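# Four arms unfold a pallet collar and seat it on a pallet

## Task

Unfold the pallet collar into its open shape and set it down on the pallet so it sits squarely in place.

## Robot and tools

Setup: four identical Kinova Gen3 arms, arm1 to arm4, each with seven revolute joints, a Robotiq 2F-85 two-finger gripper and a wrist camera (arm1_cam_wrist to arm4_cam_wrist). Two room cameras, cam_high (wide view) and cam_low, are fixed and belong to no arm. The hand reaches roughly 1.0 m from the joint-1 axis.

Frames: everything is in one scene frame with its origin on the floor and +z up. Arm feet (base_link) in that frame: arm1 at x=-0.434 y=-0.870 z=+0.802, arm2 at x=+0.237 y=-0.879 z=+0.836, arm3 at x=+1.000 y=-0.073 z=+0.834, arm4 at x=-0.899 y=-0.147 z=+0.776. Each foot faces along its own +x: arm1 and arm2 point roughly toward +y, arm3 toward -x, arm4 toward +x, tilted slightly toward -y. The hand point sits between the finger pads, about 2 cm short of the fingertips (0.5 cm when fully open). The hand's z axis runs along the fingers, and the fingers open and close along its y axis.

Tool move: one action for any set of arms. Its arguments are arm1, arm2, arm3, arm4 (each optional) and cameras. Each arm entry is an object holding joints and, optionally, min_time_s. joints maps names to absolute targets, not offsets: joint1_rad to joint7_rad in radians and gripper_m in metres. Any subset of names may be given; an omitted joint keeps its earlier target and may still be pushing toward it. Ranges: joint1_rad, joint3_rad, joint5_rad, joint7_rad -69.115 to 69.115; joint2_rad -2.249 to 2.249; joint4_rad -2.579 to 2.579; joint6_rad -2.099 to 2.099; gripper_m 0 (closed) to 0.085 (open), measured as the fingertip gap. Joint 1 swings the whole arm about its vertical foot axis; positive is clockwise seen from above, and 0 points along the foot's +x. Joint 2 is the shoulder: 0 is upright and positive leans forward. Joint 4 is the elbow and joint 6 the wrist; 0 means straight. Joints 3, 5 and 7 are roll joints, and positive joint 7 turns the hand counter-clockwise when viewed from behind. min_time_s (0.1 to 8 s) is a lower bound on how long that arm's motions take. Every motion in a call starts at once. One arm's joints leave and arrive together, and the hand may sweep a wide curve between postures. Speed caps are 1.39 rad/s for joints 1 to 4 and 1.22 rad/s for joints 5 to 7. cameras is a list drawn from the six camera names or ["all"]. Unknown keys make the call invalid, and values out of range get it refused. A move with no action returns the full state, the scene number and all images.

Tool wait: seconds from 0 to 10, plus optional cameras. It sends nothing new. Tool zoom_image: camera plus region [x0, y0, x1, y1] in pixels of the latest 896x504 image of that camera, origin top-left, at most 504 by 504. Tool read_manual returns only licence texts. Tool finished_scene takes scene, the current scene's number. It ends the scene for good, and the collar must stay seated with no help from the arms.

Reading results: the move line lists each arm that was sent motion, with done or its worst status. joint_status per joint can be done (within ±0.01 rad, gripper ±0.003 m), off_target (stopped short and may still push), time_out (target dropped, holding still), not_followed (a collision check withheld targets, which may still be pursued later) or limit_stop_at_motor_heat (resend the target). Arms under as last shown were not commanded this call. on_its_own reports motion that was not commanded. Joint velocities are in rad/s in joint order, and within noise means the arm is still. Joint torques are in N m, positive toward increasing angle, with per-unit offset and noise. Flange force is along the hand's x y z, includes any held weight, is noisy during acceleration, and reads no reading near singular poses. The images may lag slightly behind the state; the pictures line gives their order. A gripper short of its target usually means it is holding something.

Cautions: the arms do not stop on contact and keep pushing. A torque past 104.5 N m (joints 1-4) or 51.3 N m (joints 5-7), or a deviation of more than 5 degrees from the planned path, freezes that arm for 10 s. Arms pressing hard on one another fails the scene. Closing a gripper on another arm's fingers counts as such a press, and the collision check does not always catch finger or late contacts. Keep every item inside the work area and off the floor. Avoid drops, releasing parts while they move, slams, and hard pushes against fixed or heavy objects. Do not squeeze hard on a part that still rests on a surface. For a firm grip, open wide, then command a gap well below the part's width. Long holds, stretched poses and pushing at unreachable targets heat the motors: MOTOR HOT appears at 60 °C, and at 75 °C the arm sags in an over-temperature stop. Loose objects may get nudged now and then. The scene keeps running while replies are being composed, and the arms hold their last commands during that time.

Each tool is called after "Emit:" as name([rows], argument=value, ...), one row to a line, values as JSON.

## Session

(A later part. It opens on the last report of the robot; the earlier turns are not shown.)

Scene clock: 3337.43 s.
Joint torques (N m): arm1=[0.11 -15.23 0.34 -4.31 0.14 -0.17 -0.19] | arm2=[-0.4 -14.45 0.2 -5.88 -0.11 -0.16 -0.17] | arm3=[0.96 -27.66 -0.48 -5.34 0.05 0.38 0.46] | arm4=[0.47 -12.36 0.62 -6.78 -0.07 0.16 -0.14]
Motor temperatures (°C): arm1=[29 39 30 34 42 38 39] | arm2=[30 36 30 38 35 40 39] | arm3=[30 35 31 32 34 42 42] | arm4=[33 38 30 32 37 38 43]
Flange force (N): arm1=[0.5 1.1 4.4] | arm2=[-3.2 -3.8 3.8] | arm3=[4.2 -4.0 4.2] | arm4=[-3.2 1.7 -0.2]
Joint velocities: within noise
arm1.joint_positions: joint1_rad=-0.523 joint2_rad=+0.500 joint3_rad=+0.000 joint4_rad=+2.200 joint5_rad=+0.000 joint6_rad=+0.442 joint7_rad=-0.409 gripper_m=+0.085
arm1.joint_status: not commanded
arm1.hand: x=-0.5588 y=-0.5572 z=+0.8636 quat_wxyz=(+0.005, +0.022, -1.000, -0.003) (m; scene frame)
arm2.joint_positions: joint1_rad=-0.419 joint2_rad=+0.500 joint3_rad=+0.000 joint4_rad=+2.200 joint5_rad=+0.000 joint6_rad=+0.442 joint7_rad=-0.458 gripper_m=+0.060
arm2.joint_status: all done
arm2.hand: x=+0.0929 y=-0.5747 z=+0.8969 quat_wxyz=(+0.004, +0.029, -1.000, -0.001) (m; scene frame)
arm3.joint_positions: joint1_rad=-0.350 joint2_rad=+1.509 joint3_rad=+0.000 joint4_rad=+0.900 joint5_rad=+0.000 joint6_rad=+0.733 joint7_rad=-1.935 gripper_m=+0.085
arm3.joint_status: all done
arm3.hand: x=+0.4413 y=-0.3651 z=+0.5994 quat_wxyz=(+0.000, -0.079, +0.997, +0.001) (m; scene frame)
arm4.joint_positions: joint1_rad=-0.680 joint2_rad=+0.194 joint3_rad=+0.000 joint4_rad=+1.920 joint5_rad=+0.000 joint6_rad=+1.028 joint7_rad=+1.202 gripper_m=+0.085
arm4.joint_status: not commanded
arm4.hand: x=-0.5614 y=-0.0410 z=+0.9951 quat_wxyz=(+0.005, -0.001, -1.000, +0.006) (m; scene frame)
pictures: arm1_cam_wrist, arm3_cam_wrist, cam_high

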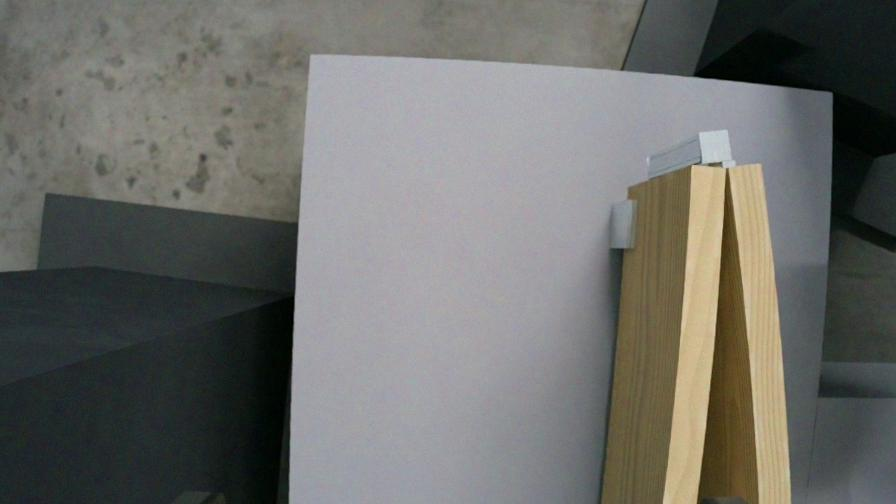

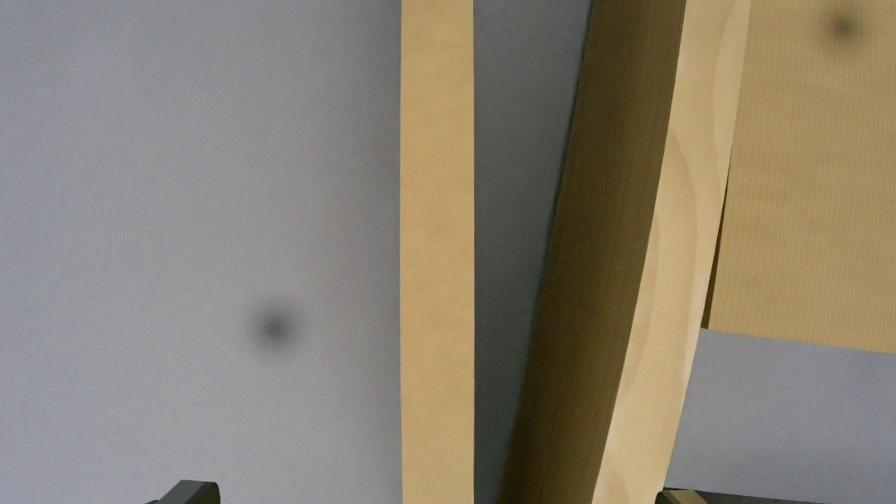

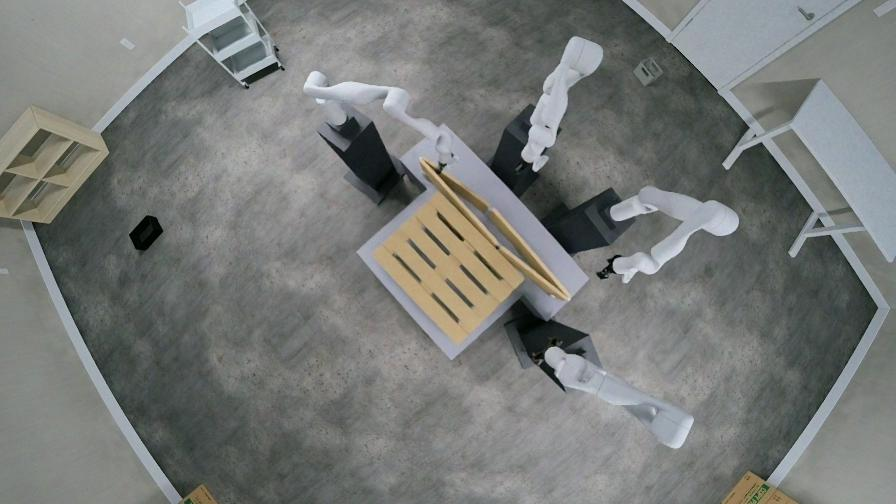

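Emit:
move(arm3={"joints": {"joint2_rad": 1.6511, "joint4_rad": 0.7554, "joint6_rad": 0.7351, "gripper_m": 0.046}, "min_time_s": 2}, cameras=["arm3_cam_wrist", "arm2_cam_wrist"])

Scene clock: 3383.27 s.
Joint torques (N m): arm1=[0.16 -15.24 0.25 -4.32 0.12 -0.15 -0.22] | arm2=[-0.42 -14.42 0.23 -5.88 -0.09 -0.16 -0.16] | arm3=[0.99 -27.66 -0.47 -5.34 0.07 0.34 0.45] | arm4=[0.43 -12.29 0.72 -6.88 -0.04 0.15 -0.16]
Motor temperatures (°C): arm1=[29 39 30 34 42 38 39] | arm2=[30 36 30 38 35 40 39] | arm3=[30 35 31 32 34 42 42] | arm4=[33 38 30 32 37 38 43]
Flange force (N): arm1=[0.5 1.1 4.5] | arm2=[-3.2 -3.8 3.7] | arm3=[5.2 -4.4 5.2] | arm4=[-2.8 1.6 -0.1]
move: arm3 done
Joint velocities: within noise
arm1, arm2, arm4: as last shown
arm3.joint_positions: joint1_rad=-0.350 joint2_rad=+1.651 joint3_rad=+0.000 joint4_rad=+0.755 joint5_rad=+0.000 joint6_rad=+0.735 joint7_rad=-1.935 gripper_m=+0.046
arm3.joint_status: all done
arm3.hand: x=+0.4413 y=-0.3650 z=+0.5400 quat_wxyz=(+0.000, -0.079, +0.997, +0.001) (m; scene frame)
pictures: arm2_cam_wrist, arm3_cam_wrist

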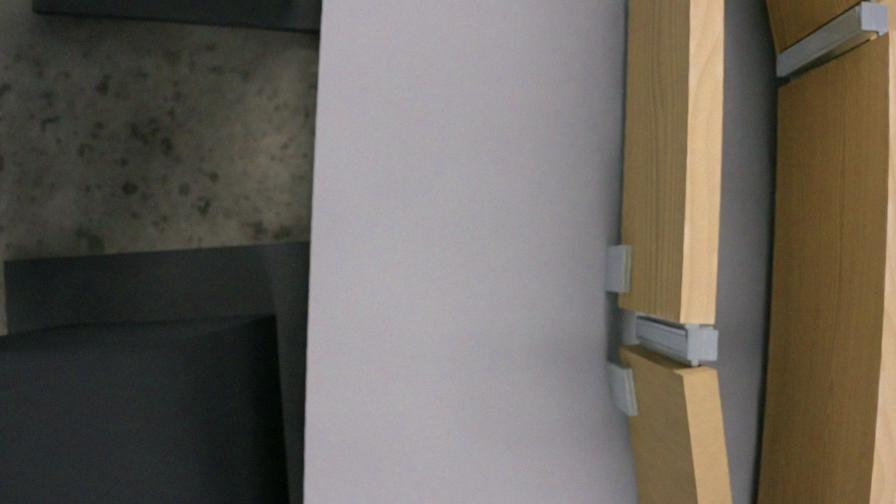

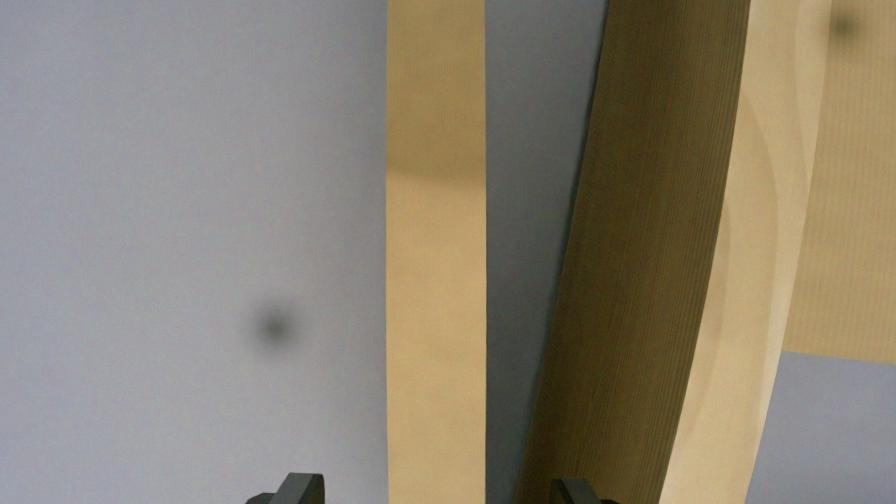

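Emit:
move(arm3={"joints": {"joint2_rad": 1.7669, "joint4_rad": 0.6105, "joint6_rad": 0.7642}, "min_time_s": 2}, cameras=["arm3_cam_wrist", "arm2_cam_wrist"])

Emit:
move(arm4={"joints": {"gripper_m": 0.085}}, cameras=["arm4_cam_wrist", "cam_low"])

Scene clock: 3402.93 s.
Joint torques (N m): arm1=[0.15 -15.22 0.22 -4.32 0.12 -0.14 -0.25] | arm2=[-0.44 -14.42 0.25 -5.9 -0.07 -0.18 -0.17] | arm3=[0.98 -27.54 -0.46 -5.54 0.07 0.34 0.45] | arm4=[0.51 -12.3 0.68 -6.8 -0.11 0.17 -0.15]
Motor temperatures (°C): arm1=[29 39 30 34 42 38 39] | arm2=[30 36 30 38 35 40 39] | arm3=[30 35 31 32 34 42 42] | arm4=[33 38 30 32 37 38 43]
Flange force (N): arm1=[0.4 1.1 4.5] | arm2=[-3.3 -3.8 3.7] | arm3=[6.6 -4.8 6.3] | arm4=[-3.0 1.8 -0.2]
move: arm3 done
Joint velocities: within noise
arm1, arm2, arm4: as last shown
arm3.joint_positions: joint1_rad=-0.350 joint2_rad=+1.767 joint3_rad=+0.000 joint4_rad=+0.610 joint5_rad=+0.000 joint6_rad=+0.764 joint7_rad=-1.935 gripper_m=+0.046
arm3.joint_status: all done
arm3.hand: x=+0.4414 y=-0.3649 z=+0.4980 quat_wxyz=(+0.000, -0.079, +0.997, +0.001) (m; scene frame)
pictures: arm2_cam_wrist, arm3_cam_wrist

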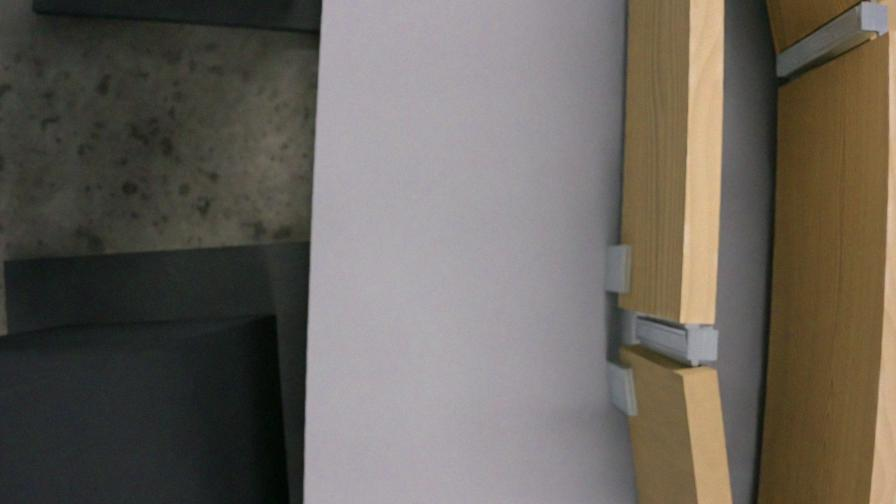

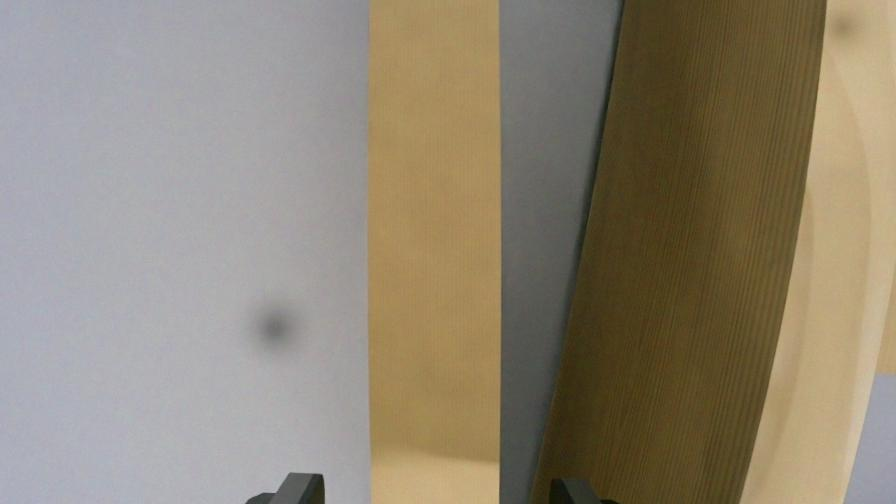

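Scene clock: 3403.33 s.
Joint torques (N m): arm1=[0.17 -15.19 0.31 -4.28 0.19 -0.13 -0.24] | arm2=[-0.43 -14.41 0.23 -5.91 -0.08 -0.17 -0.15] | arm3=[0.97 -27.53 -0.49 -5.56 0.06 0.36 0.45] | arm4=[0.45 -12.22 0.71 -6.84 -0.05 0.16 -0.18]
Motor temperatures (°C): arm1=[29 39 30 34 42 38 39] | arm2=[30 36 30 38 35 40 39] | arm3=[30 35 31 32 34 42 42] | arm4=[33 38 30 32 37 38 43]
Flange force (N): arm1=[0.5 1.1 4.4] | arm2=[-3.3 -3.9 3.7] | arm3=[6.3 -4.7 6.2] | arm4=[-2.8 1.5 -0.2]
move: arm4 done
Joint velocities: within noise
arm1, arm2, arm3: as last shown
arm4.joint_positions: joint1_rad=-0.680 joint2_rad=+0.194 joint3_rad=+0.000 joint4_rad=+1.920 joint5_rad=+0.000 joint6_rad=+1.028 joint7_rad=+1.202 gripper_m=+0.085
arm4.joint_status: all done
arm4.hand: x=-0.5614 y=-0.0410 z=+0.9951 quat_wxyz=(+0.005, -0.001, -1.000, +0.006) (m; scene frame)
pictures: arm4_cam_wrist, cam_low

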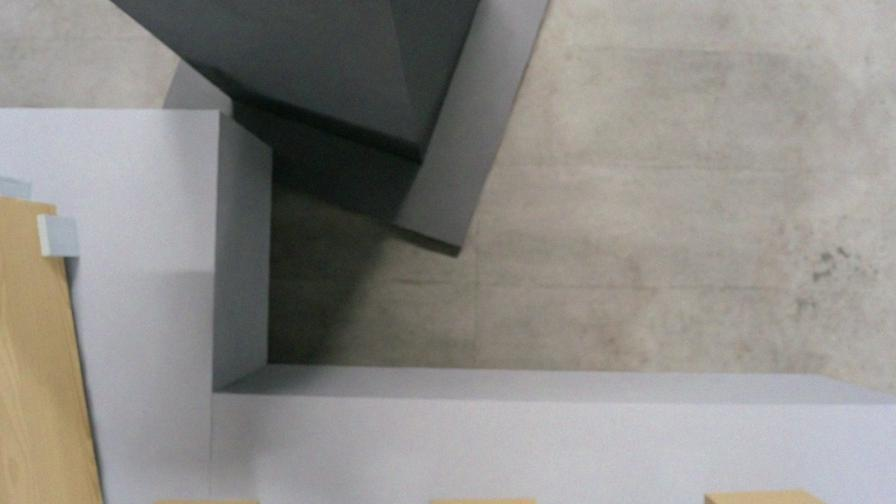

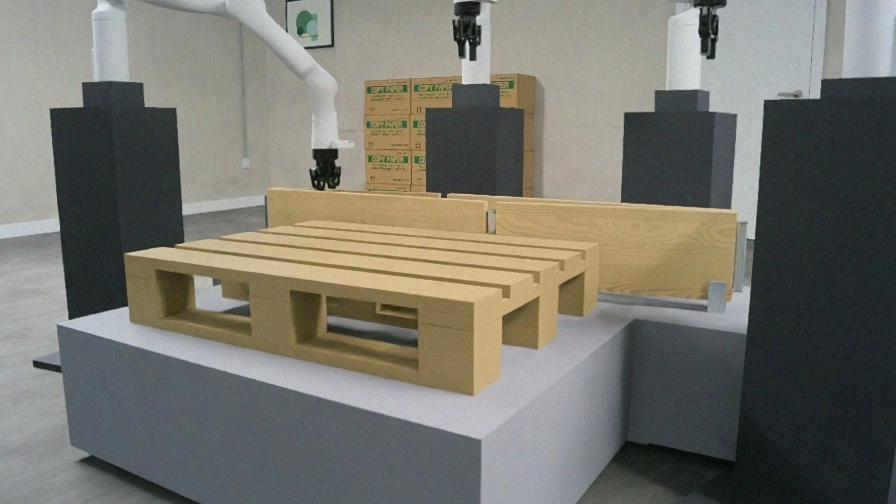

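Emit:
move(arm4={"joints": {"joint1_rad": -0.022, "joint2_rad": 1.0369, "joint4_rad": 1.8425, "joint6_rad": 0.2622, "joint7_rad": 2.0169}, "min_time_s": 4}, cameras=["arm4_cam_wrist", "arm1_cam_wrist"])

Scene clock: 3458.30 s.
Joint torques (N m): arm1=[0.15 -15.19 0.32 -4.28 0.08 -0.15 -0.27] | arm2=[-0.38 -14.42 0.25 -5.91 -0.07 -0.15 -0.19] | arm3=[0.96 -27.53 -0.44 -5.54 0.06 0.34 0.45] | arm4=[0.65 -20.02 1.1 -1.6 -0.07 0.14 -0.17]
Motor temperatures (°C): arm1=[29 38 30 34 42 38 39] | arm2=[30 35 30 38 35 40 39] | arm3=[30 35 31 32 34 42 42] | arm4=[33 38 30 32 37 38 43]
Flange force (N): arm1=[0.4 1.2 4.3] | arm2=[-3.3 -3.9 3.8] | arm3=[6.6 -4.8 6.3] | arm4=[-2.2 -0.8 1.8]
move: arm4 done
Joint velocities: within noise
arm1, arm2, arm3: as last shown
arm4.joint_positions: joint1_rad=-0.022 joint2_rad=+1.037 joint3_rad=+0.000 joint4_rad=+1.842 joint5_rad=+0.000 joint6_rad=+0.262 joint7_rad=+2.017 gripper_m=+0.085
arm4.joint_status: all done
arm4.hand: x=-0.4823 y=-0.2986 z=+0.6576 quat_wxyz=(+0.005, +0.078, -0.997, +0.006) (m; scene frame)
pictures: arm1_cam_wrist, arm4_cam_wrist

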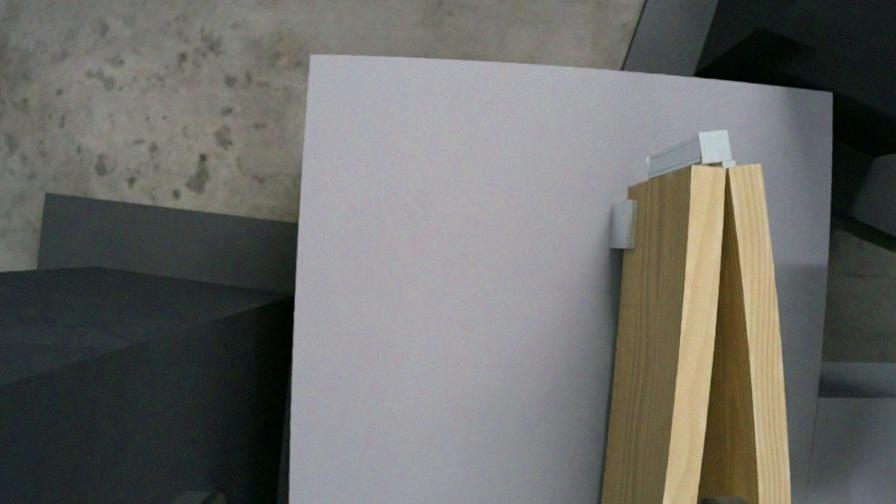

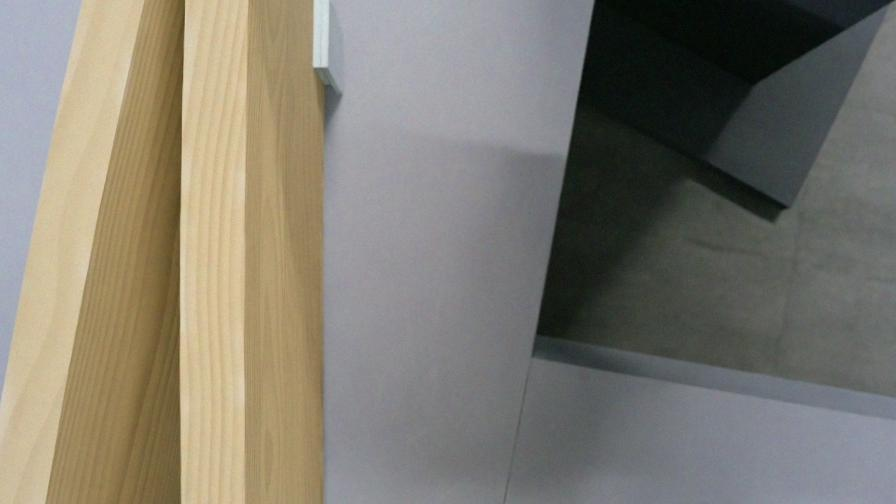

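Emit:
move(arm4={"joints": {"joint1_rad": 0.121, "joint2_rad": 1.1966, "joint4_rad": 1.6447, "joint6_rad": 0.3003, "joint7_rad": 2.1595}, "min_time_s": 2.5}, cameras=["arm4_cam_wrist", "arm1_cam_wrist"])

Scene clock: 3506.70 s.
Joint torques (N m): arm1=[0.11 -15.16 0.24 -4.31 0.12 -0.12 -0.21] | arm2=[-0.41 -14.41 0.27 -5.88 -0.13 -0.18 -0.17] | arm3=[0.98 -27.52 -0.46 -5.54 0.07 0.35 0.45] | arm4=[0.59 -21.71 1.22 -1.93 -0.08 0.19 -0.21]
Motor temperatures (°C): arm1=[29 38 30 34 42 38 39] | arm2=[30 35 30 38 35 40 39] | arm3=[30 34 31 32 34 42 42] | arm4=[33 37 30 32 37 38 43]
Flange force (N): arm1=[0.4 1.0 4.4] | arm2=[-3.3 -3.8 3.6] | arm3=[6.5 -4.8 6.3] | arm4=[-1.9 -1.3 1.9]
move: arm4 done
Joint velocities: within noise
arm1, arm2, arm3: as last shown
arm4.joint_positions: joint1_rad=+0.121 joint2_rad=+1.197 joint3_rad=+0.000 joint4_rad=+1.645 joint5_rad=+0.000 joint6_rad=+0.300 joint7_rad=+2.160 gripper_m=+0.085
arm4.joint_status: all done
arm4.hand: x=-0.4714 y=-0.3745 z=+0.6014 quat_wxyz=(+0.005, +0.078, -0.997, +0.006) (m; scene frame)
pictures: arm1_cam_wrist, arm4_cam_wrist

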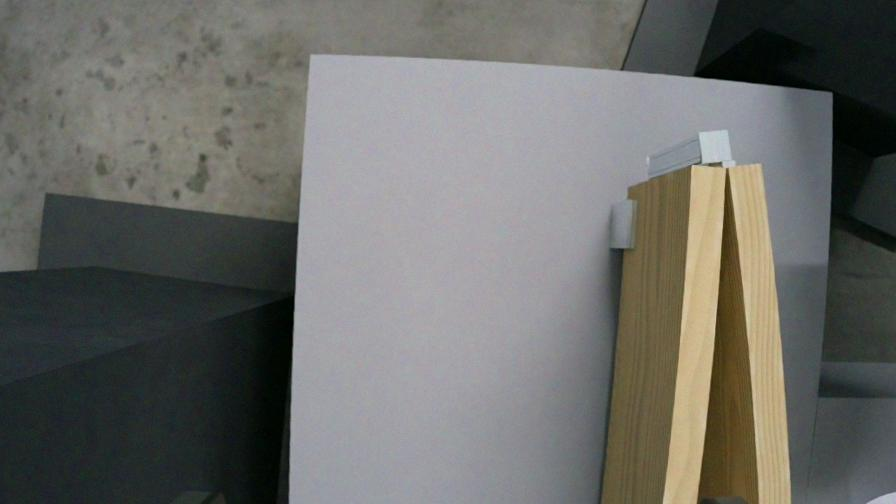

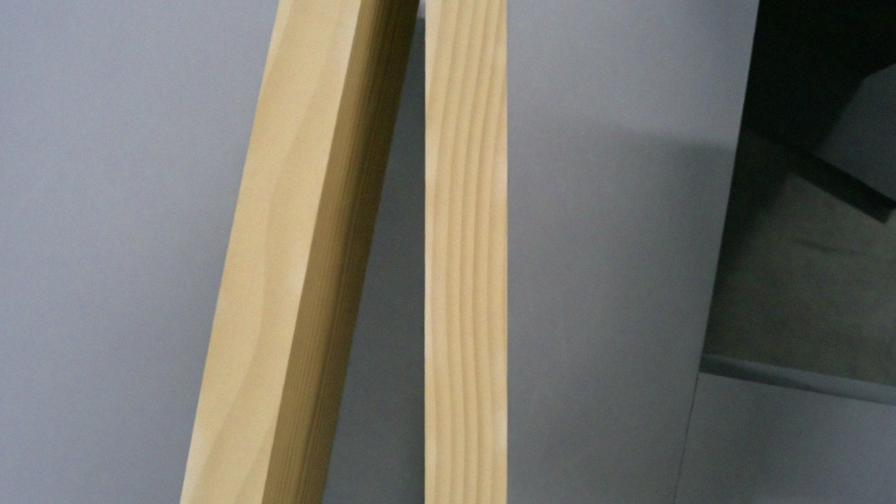

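Emit:
move(arm4={"joints": {"joint1_rad": 0.1127, "joint2_rad": 1.1946, "joint4_rad": 1.6549, "joint6_rad": 0.2921, "joint7_rad": 2.1513, "gripper_m": 0.046}, "min_time_s": 1}, cameras=["arm4_cam_wrist"])

Scene clock: 3570.37 s.
Joint torques (N m): arm1=[0.18 -15.19 0.33 -4.32 0.08 -0.11 -0.28] | arm2=[-0.42 -14.41 0.23 -5.92 -0.09 -0.18 -0.18] | arm3=[0.95 -27.57 -0.47 -5.54 0.06 0.35 0.47] | arm4=[0.69 -21.68 1.05 -1.88 -0.02 0.14 -0.18]
Motor temperatures (°C): arm1=[29 38 30 34 42 38 39] | arm2=[30 35 30 38 35 40 39] | arm3=[30 34 31 32 34 42 42] | arm4=[33 38 30 32 37 38 43]
Flange force (N): arm1=[0.4 1.0 4.5] | arm2=[-3.3 -3.9 3.7] | arm3=[6.6 -4.8 6.4] | arm4=[-2.2 -1.1 2.0]
move: arm4 done
Joint velocities: within noise
arm1, arm2, arm3: as last shown
arm4.joint_positions: joint1_rad=+0.113 joint2_rad=+1.195 joint3_rad=+0.000 joint4_rad=+1.655 joint5_rad=+0.000 joint6_rad=+0.292 joint7_rad=+2.151 gripper_m=+0.046
arm4.joint_status: all done
arm4.hand: x=-0.4721 y=-0.3698 z=+0.6014 quat_wxyz=(+0.005, +0.078, -0.997, +0.006) (m; scene frame)
pictures: arm4_cam_wrist

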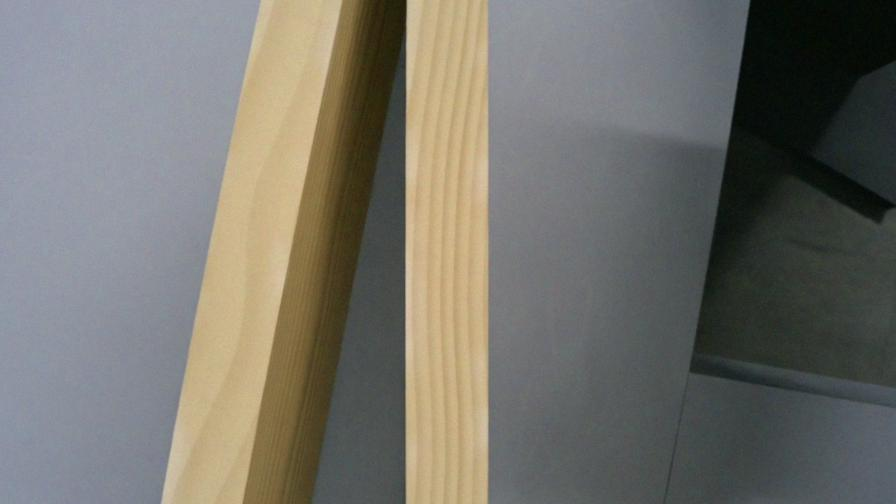

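Emit:
move(arm4={"joints": {"joint2_rad": 1.3165, "joint4_rad": 1.5854, "joint6_rad": 0.2396}, "min_time_s": 1.5})

Emit:
move(arm4={"joints": {"joint2_rad": 1.4324, "joint4_rad": 1.5005, "joint6_rad": 0.2087}, "min_time_s": 1.5}, cameras=["arm4_cam_wrist", "arm1_cam_wrist"])

Scene clock: 3589.50 s.
Joint torques (N m): arm1=[0.16 -15.17 0.27 -4.32 0.1 -0.14 -0.26] | arm2=[-0.46 -14.41 0.23 -5.94 -0.07 -0.17 -0.18] | arm3=[0.97 -27.48 -0.49 -5.56 0.05 0.36 0.47] | arm4=[0.7 -22.02 1.16 -1.55 -0.01 0.15 -0.21]
Motor temperatures (°C): arm1=[29 38 30 34 42 38 39] | arm2=[30 35 30 38 35 40 39] | arm3=[30 34 31 32 34 42 42] | arm4=[33 38 30 32 37 38 43]
Flange force (N): arm1=[0.4 1.0 4.4] | arm2=[-3.5 -3.9 3.7] | arm3=[6.2 -4.7 6.0] | arm4=[-1.7 -0.8 2.1]
move: arm4 done
Joint velocities: within noise
arm1, arm2, arm3: as last shown
arm4.joint_positions: joint1_rad=+0.113 joint2_rad=+1.317 joint3_rad=+0.000 joint4_rad=+1.585 joint5_rad=+0.000 joint6_rad=+0.240 joint7_rad=+2.151 gripper_m=+0.046
arm4.joint_status: all done
arm4.hand: x=-0.4726 y=-0.3705 z=+0.5483 quat_wxyz=(+0.005, +0.078, -0.997, +0.006) (m; scene frame)
pictures: none

Scene clock: 3591.30 s.
Joint torques (N m): arm1=[0.13 -15.19 0.37 -4.25 0.09 -0.14 -0.22] | arm2=[-0.42 -14.4 0.21 -5.87 -0.11 -0.18 -0.19] | arm3=[0.95 -27.5 -0.49 -5.51 0.06 0.35 0.45] | arm4=[0.68 -22.07 1.15 -1.22 -0.07 0.15 -0.12]
Motor temperatures (°C): arm1=[29 38 30 34 42 38 39] | arm2=[30 35 30 38 35 40 39] | arm3=[30 34 31 32 34 42 42] | arm4=[33 38 30 32 37 38 43]
Flange force (N): arm1=[0.5 1.3 4.4] | arm2=[-3.3 -3.7 3.6] | arm3=[6.7 -4.8 6.3] | arm4=[-1.8 -0.8 2.1]
move: arm4 done
Joint velocities: within noise
arm1.joint_positions: joint1_rad=-0.523 joint2_rad=+0.500 joint3_rad=+0.000 joint4_rad=+2.200 joint5_rad=+0.000 joint6_rad=+0.442 joint7_rad=-0.409 gripper_m=+0.085
arm1.joint_status: not commanded
arm1.hand: x=-0.5588 y=-0.5572 z=+0.8636 quat_wxyz=(+0.005, +0.022, -1.000, -0.003) (m; scene frame)
arm2.joint_positions: joint1_rad=-0.419 joint2_rad=+0.500 joint3_rad=+0.000 joint4_rad=+2.200 joint5_rad=+0.000 joint6_rad=+0.442 joint7_rad=-0.458 gripper_m=+0.060
arm2.joint_status: not commanded
arm2.hand: x=+0.0929 y=-0.5747 z=+0.8969 quat_wxyz=(+0.004, +0.029, -1.000, -0.001) (m; scene frame)
arm3: as last shown
arm4.joint_positions: joint1_rad=+0.113 joint2_rad=+1.432 joint3_rad=+0.000 joint4_rad=+1.500 joint5_rad=+0.000 joint6_rad=+0.209 joint7_rad=+2.151 gripper_m=+0.046
arm4.joint_status: all done
arm4.hand: x=-0.4731 y=-0.3711 z=+0.4984 quat_wxyz=(+0.005, +0.078, -0.997, +0.006) (m; scene frame)
pictures: arm1_cam_wrist, arm4_cam_wrist

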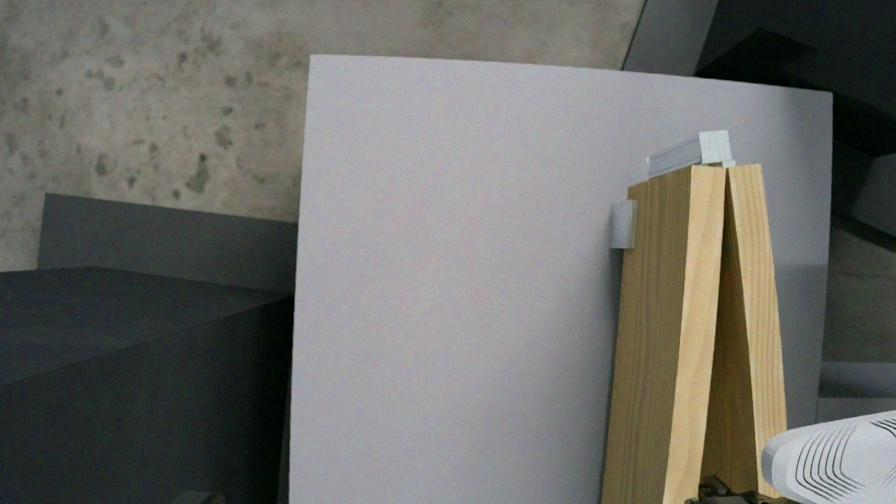

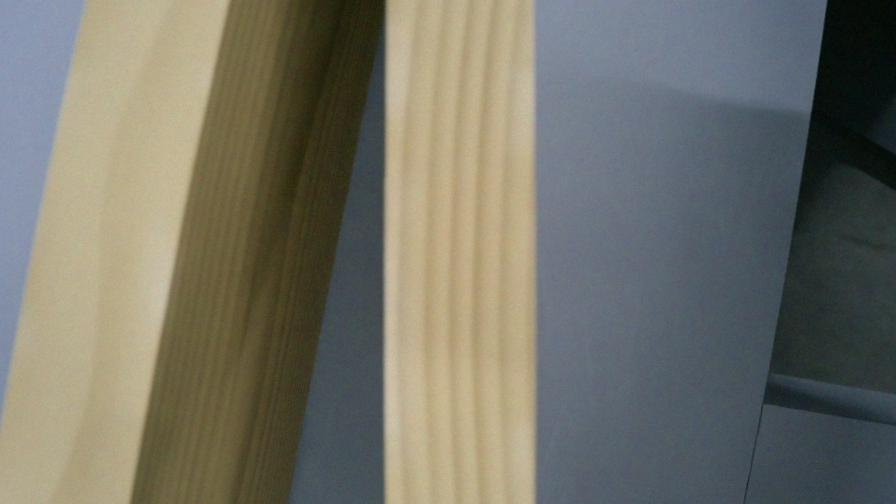

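Emit:
move(arm4={"joints": {"joint1_rad": 0.1095, "joint2_rad": 1.4318, "joint4_rad": 1.5045, "joint6_rad": 0.2053, "joint7_rad": 2.1481, "gripper_m": 0.032}, "min_time_s": 1}, arm3={"joints": {"gripper_m": 0.028}}, cameras=["arm4_cam_wrist", "arm3_cam_wrist"])

Scene clock: 3608.17 s.
Joint torques (N m): arm1=[0.16 -15.22 0.28 -4.31 0.09 -0.15 -0.22] | arm2=[-0.42 -14.45 0.24 -5.88 -0.08 -0.17 -0.19] | arm3=[0.97 -27.53 -0.51 -5.52 0.08 0.33 0.48] | arm4=[0.7 -22.04 1.15 -1.13 -0.07 0.13 -0.19]
Motor temperatures (°C): arm1=[29 38 30 34 42 38 39] | arm2=[30 35 30 38 35 40 39] | arm3=[30 34 31 32 33 42 42] | arm4=[33 38 30 32 37 38 43]
Flange force (N): arm1=[0.5 1.1 4.5] | arm2=[-3.3 -3.7 3.7] | arm3=[6.8 -4.9 6.4] | arm4=[-2.0 -1.0 2.2]
move: arm3 done; arm4 done
Joint velocities: within noise
arm1, arm2: as last shown
arm3.joint_positions: joint1_rad=-0.350 joint2_rad=+1.767 joint3_rad=+0.000 joint4_rad=+0.610 joint5_rad=+0.000 joint6_rad=+0.764 joint7_rad=-1.935 gripper_m=+0.028
arm3.joint_status: all done
arm3.hand: x=+0.4414 y=-0.3649 z=+0.4980 quat_wxyz=(+0.000, -0.079, +0.997, +0.001) (m; scene frame)
arm4.joint_positions: joint1_rad=+0.109 joint2_rad=+1.432 joint3_rad=+0.000 joint4_rad=+1.505 joint5_rad=+0.000 joint6_rad=+0.205 joint7_rad=+2.148 gripper_m=+0.032
arm4.joint_status: all done
arm4.hand: x=-0.4734 y=-0.3693 z=+0.4984 quat_wxyz=(+0.005, +0.078, -0.997, +0.006) (m; scene frame)
pictures: arm3_cam_wrist, arm4_cam_wrist

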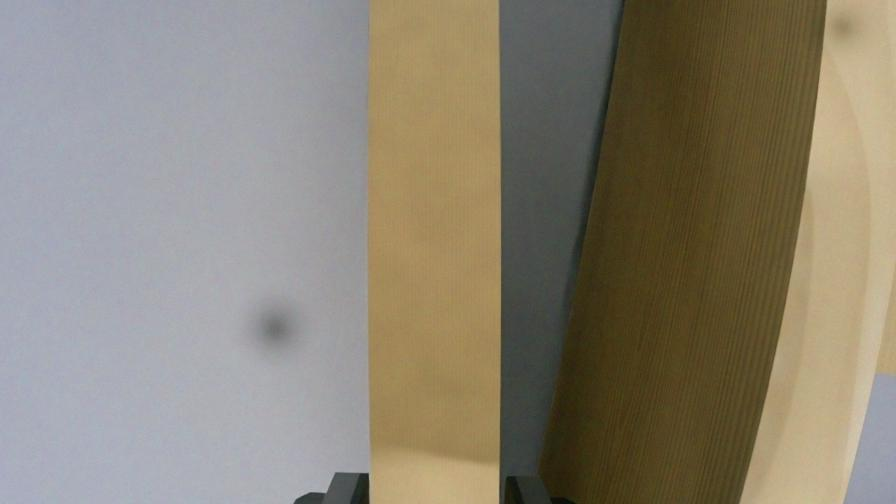

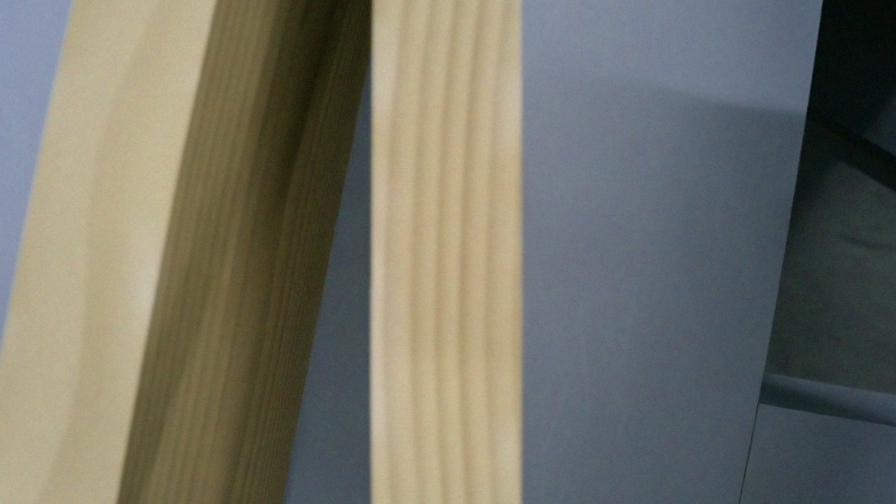

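Emit:
move(arm3={"joints": {"gripper_m": 0.022}}, arm4={"joints": {"gripper_m": 0.024}}, cameras=["arm4_cam_wrist", "arm3_cam_wrist"])

Scene clock: 3614.63 s.
Joint torques (N m): arm1=[0.13 -15.14 0.32 -4.25 0.12 -0.13 -0.21] | arm2=[-0.44 -14.37 0.24 -5.89 -0.07 -0.18 -0.18] | arm3=[1.68 -27.36 0.04 -5.38 0.26 0.46 0.45] | arm4=[1.36 -22.13 1.91 -1.7 -0.01 -0.14 -0.19]
Motor temperatures (°C): arm1=[29 38 30 34 42 38 39] | arm2=[30 35 30 38 35 40 39] | arm3=[30 34 31 32 33 42 42] | arm4=[33 38 30 32 37 38 43]
Flange force (N): arm1=[0.5 1.1 4.3] | arm2=[-3.4 -3.8 3.5] | arm3=[6.3 -5.9 6.3] | arm4=[-1.8 0.8 1.2]
move: arm3 done; arm4 done
Joint velocities: within noise
arm1, arm2: as last shown
arm3.joint_positions: joint1_rad=-0.350 joint2_rad=+1.767 joint3_rad=+0.000 joint4_rad=+0.610 joint5_rad=+0.000 joint6_rad=+0.764 joint7_rad=-1.935 gripper_m=+0.022
arm3.joint_status: all done
arm3.hand: x=+0.4414 y=-0.3650 z=+0.4980 quat_wxyz=(+0.000, -0.079, +0.997, +0.001) (m; scene frame)
arm4.joint_positions: joint1_rad=+0.109 joint2_rad=+1.432 joint3_rad=+0.000 joint4_rad=+1.505 joint5_rad=+0.000 joint6_rad=+0.205 joint7_rad=+2.148 gripper_m=+0.024
arm4.joint_status: all done
arm4.hand: x=-0.4734 y=-0.3692 z=+0.4984 quat_wxyz=(+0.005, +0.078, -0.997, +0.006) (m; scene frame)
pictures: arm3_cam_wrist, arm4_cam_wrist

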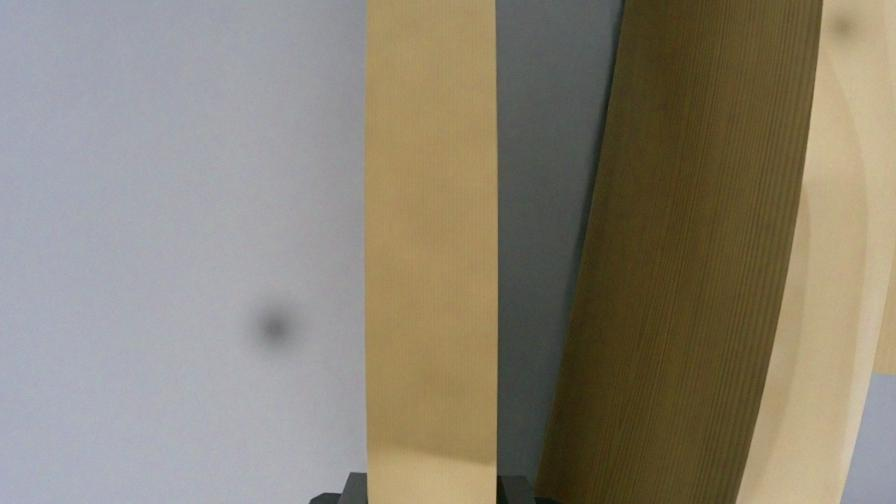

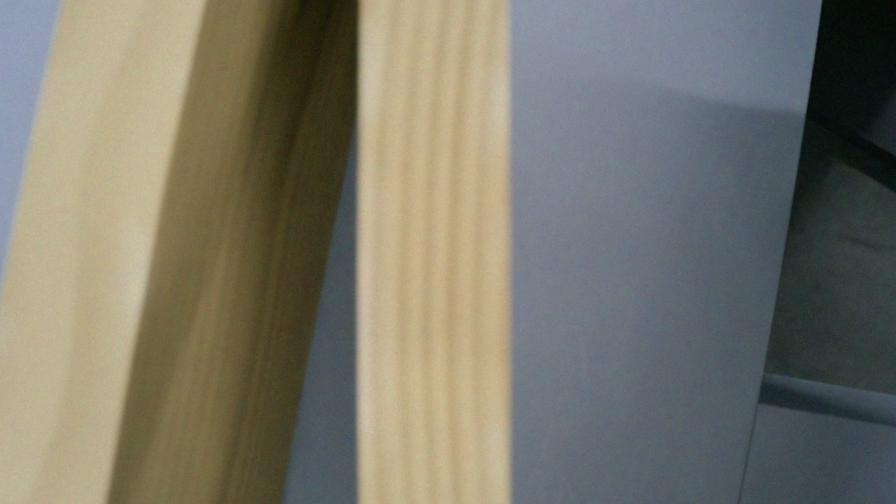

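Emit:
move(arm3={"joints": {"gripper_m": 0.008}}, arm4={"joints": {"gripper_m": 0.008}}, cameras=["arm4_cam_wrist", "arm3_cam_wrist", "arm2_cam_wrist"])

Scene clock: 3623.93 s.
Joint torques (N m): arm1=[0.17 -15.14 0.32 -4.3 0.14 -0.11 -0.27] | arm2=[-0.45 -14.41 0.23 -5.89 -0.11 -0.16 -0.21] | arm3=[4.59 -23.8 1.8 -4.57 0.57 0.26 -0.58] | arm4=[3.98 -18.2 5.96 -5.08 -0.07 -3.02 -0.92]
Motor temperatures (°C): arm1=[29 38 30 34 42 38 39] | arm2=[30 35 30 38 35 40 39] | arm3=[30 34 31 32 33 42 42] | arm4=[33 38 30 32 37 38 43]
Flange force (N): arm1=[0.4 1.0 4.4] | arm2=[-3.5 -3.7 3.7] | arm3=[3.0 -7.9 -0.8] | arm4=[0.2 7.2 -15.6]
move: arm3 off_target; arm4 off_target
Joint velocities: within noise
arm1, arm2: as last shown
arm3.joint_positions: joint1_rad=-0.350 joint2_rad=+1.767 joint3_rad=+0.000 joint4_rad=+0.610 joint5_rad=+0.000 joint6_rad=+0.764 joint7_rad=-1.935 gripper_m=+0.019
arm3.joint_status: gripper_m off_target (ended at +0.019, target +0.008)
arm3.hand: x=+0.4414 y=-0.3650 z=+0.4980 quat_wxyz=(+0.000, -0.079, +0.997, +0.001) (m; scene frame)
arm4.joint_positions: joint1_rad=+0.109 joint2_rad=+1.432 joint3_rad=+0.000 joint4_rad=+1.505 joint5_rad=+0.000 joint6_rad=+0.205 joint7_rad=+2.148 gripper_m=+0.019
arm4.joint_status: gripper_m off_target (ended at +0.019, target +0.008)
arm4.hand: x=-0.4733 y=-0.3693 z=+0.4984 quat_wxyz=(+0.005, +0.078, -0.997, +0.006) (m; scene frame)
pictures: arm2_cam_wrist, arm3_cam_wrist, arm4_cam_wrist

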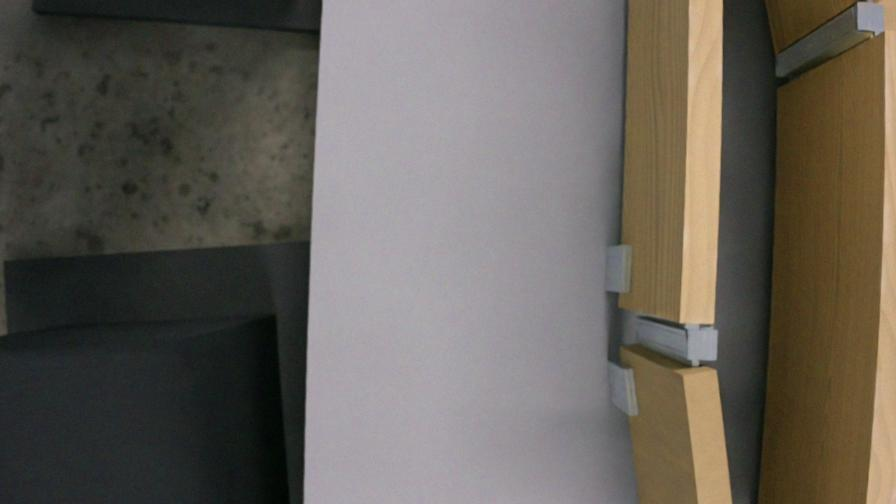

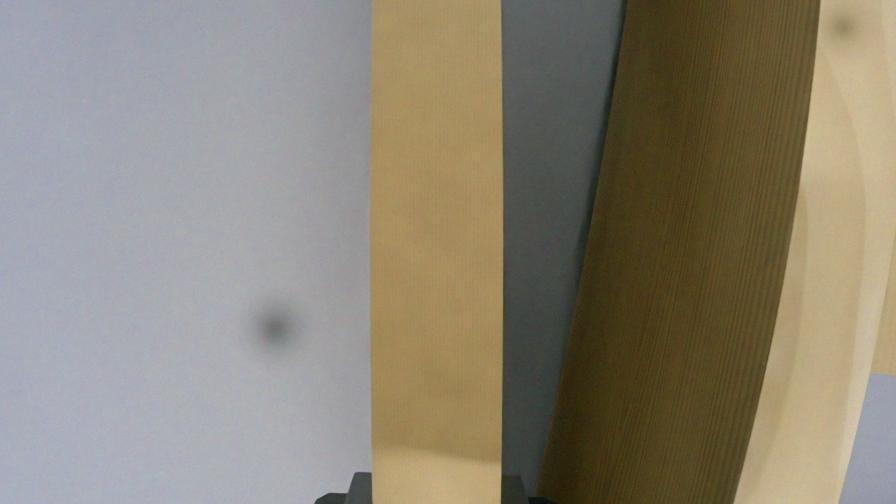

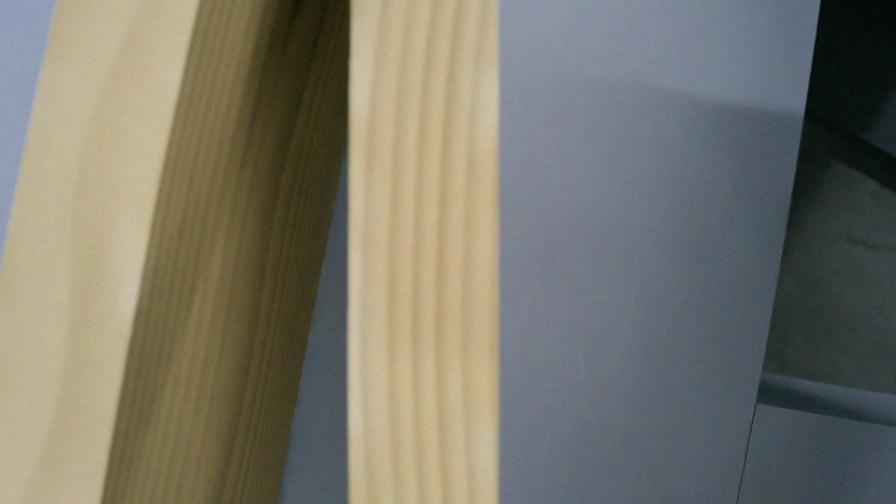

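Emit:
move(arm4={"joints": {"joint1_rad": 0.1041, "joint2_rad": 1.431, "joint4_rad": 1.5114, "joint6_rad": 0.1992, "joint7_rad": 2.1427}, "min_time_s": 1}, cameras=["arm4_cam_wrist"])

Scene clock: 3647.63 s.
Joint torques (N m): arm1=[0.18 -15.14 0.29 -4.31 0.09 -0.12 -0.23] | arm2=[-0.39 -14.42 0.25 -5.89 -0.1 -0.17 -0.17] | arm3=[3.8 -24.2 1.47 -5.23 0.56 -0.19 -0.5] | arm4=[-0.63 -13.93 -1.59 -1.6 -1.18 -0.92 -1.06]
Motor temperatures (°C): arm1=[29 38 30 34 42 38 39] | arm2=[30 35 30 38 35 40 39] | arm3=[30 34 31 32 33 42 42] | arm4=[33 38 30 32 37 38 43]
Flange force (N): arm1=[0.5 0.9 4.3] | arm2=[-3.2 -3.8 3.7] | arm3=[1.7 -6.3 -1.8] | arm4=[2.4 -3.5 -18.0]
move: arm4 done
Joint velocities: within noise
arm1, arm2, arm3: as last shown
arm3.hand: x=+0.4414 y=-0.3649 z=+0.4980 quat_wxyz=(+0.000, -0.079, +0.997, +0.001) (m; scene frame)
arm4.joint_positions: joint1_rad=+0.104 joint2_rad=+1.431 joint3_rad=+0.000 joint4_rad=+1.511 joint5_rad=+0.000 joint6_rad=+0.199 joint7_rad=+2.143 gripper_m=+0.019
arm4.joint_status: all done
arm4.hand: x=-0.4739 y=-0.3662 z=+0.4983 quat_wxyz=(+0.005, +0.078, -0.997, +0.006) (m; scene frame)
pictures: arm4_cam_wrist

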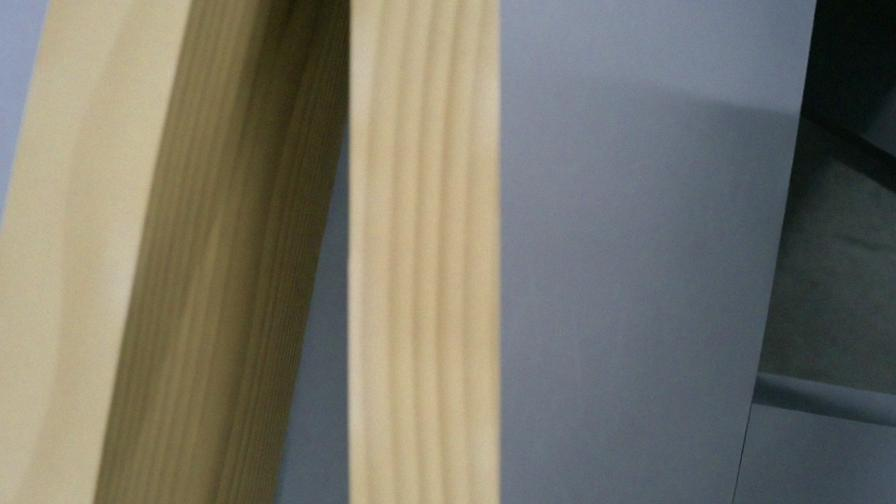

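Emit:
move(arm3={"joints": {"joint2_rad": 1.7377, "joint4_rad": 0.649, "joint6_rad": 0.7548}, "min_time_s": 2}, arm4={"joints": {"joint2_rad": 1.4077, "joint4_rad": 1.5299, "joint6_rad": 0.204}, "min_time_s": 2}, cameras=["arm1_cam_wrist", "arm2_cam_wrist", "cam_low"])

Scene clock: 3655.47 s.
Joint torques (N m): arm1=[0.11 -15.16 0.33 -4.26 0.13 -0.08 -0.24] | arm2=[-0.42 -14.39 0.23 -5.89 -0.09 -0.18 -0.21] | arm3=[-1.81 -41.31 -2.07 -7.83 -0.52 2.04 0.69] | arm4=[2.92 -31.64 3.77 1.17 -0.05 2.12 -0.35]
Motor temperatures (°C): arm1=[29 38 30 34 42 38 39] | arm2=[30 35 30 38 35 40 39] | arm3=[30 35 31 32 33 42 42] | arm4=[33 38 30 32 37 38 43]
Flange force (N): arm1=[0.3 1.1 4.5] | arm2=[-3.4 -3.8 3.6] | arm3=[16.7 -4.0 35.0] | arm4=[-9.8 -1.3 29.9]
move: arm3 done; arm4 done
Joint velocities: within noise
arm1, arm2: as last shown
arm3.joint_positions: joint1_rad=-0.350 joint2_rad=+1.738 joint3_rad=+0.000 joint4_rad=+0.649 joint5_rad=+0.000 joint6_rad=+0.755 joint7_rad=-1.935 gripper_m=+0.019
arm3.joint_status: all done
arm3.hand: x=+0.4413 y=-0.3650 z=+0.5080 quat_wxyz=(+0.000, -0.079, +0.997, +0.001) (m; scene frame)
arm4.joint_positions: joint1_rad=+0.104 joint2_rad=+1.408 joint3_rad=+0.000 joint4_rad=+1.530 joint5_rad=+0.000 joint6_rad=+0.204 joint7_rad=+2.143 gripper_m=+0.019
arm4.joint_status: all done
arm4.hand: x=-0.4738 y=-0.3661 z=+0.5083 quat_wxyz=(+0.005, +0.078, -0.997, +0.006) (m; scene frame)
pictures: arm1_cam_wrist, arm2_cam_wrist, cam_low

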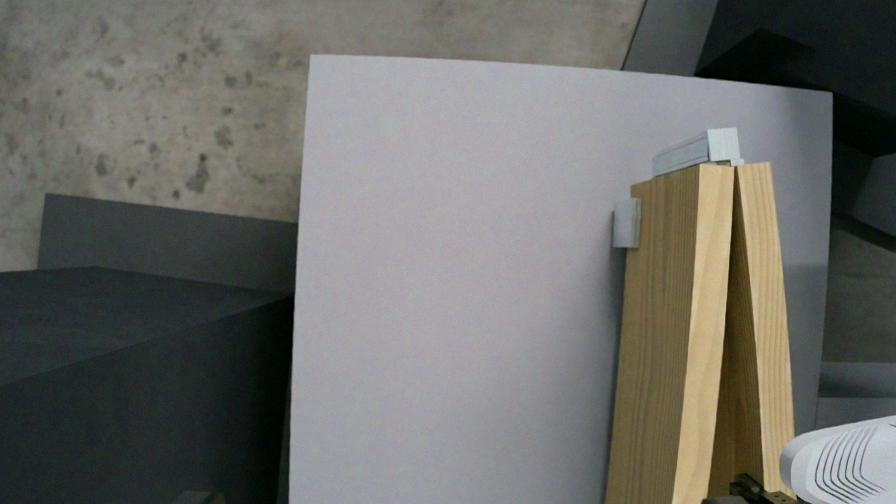

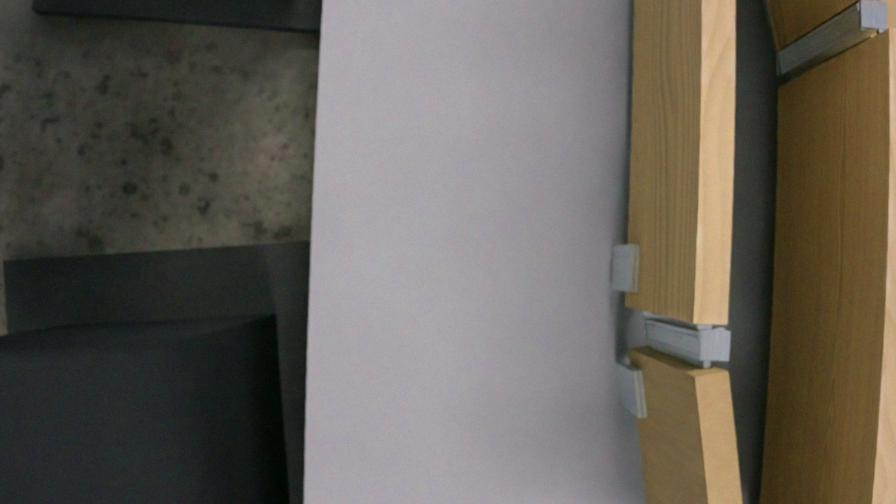

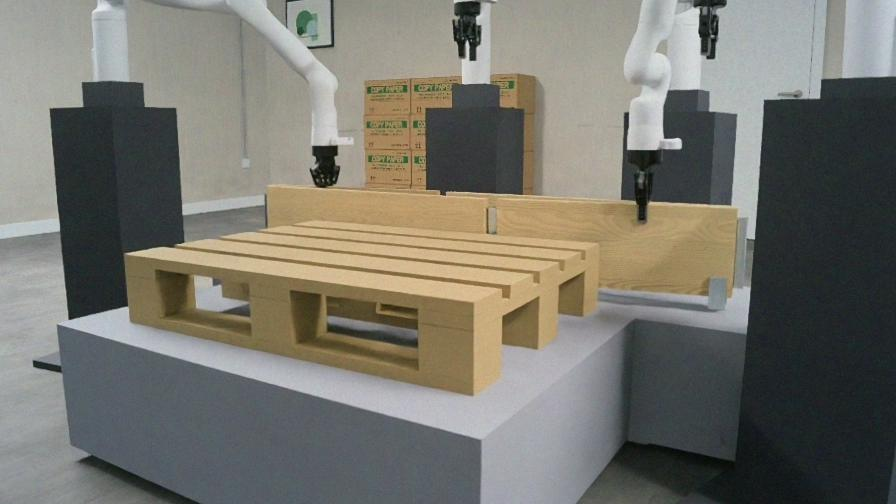

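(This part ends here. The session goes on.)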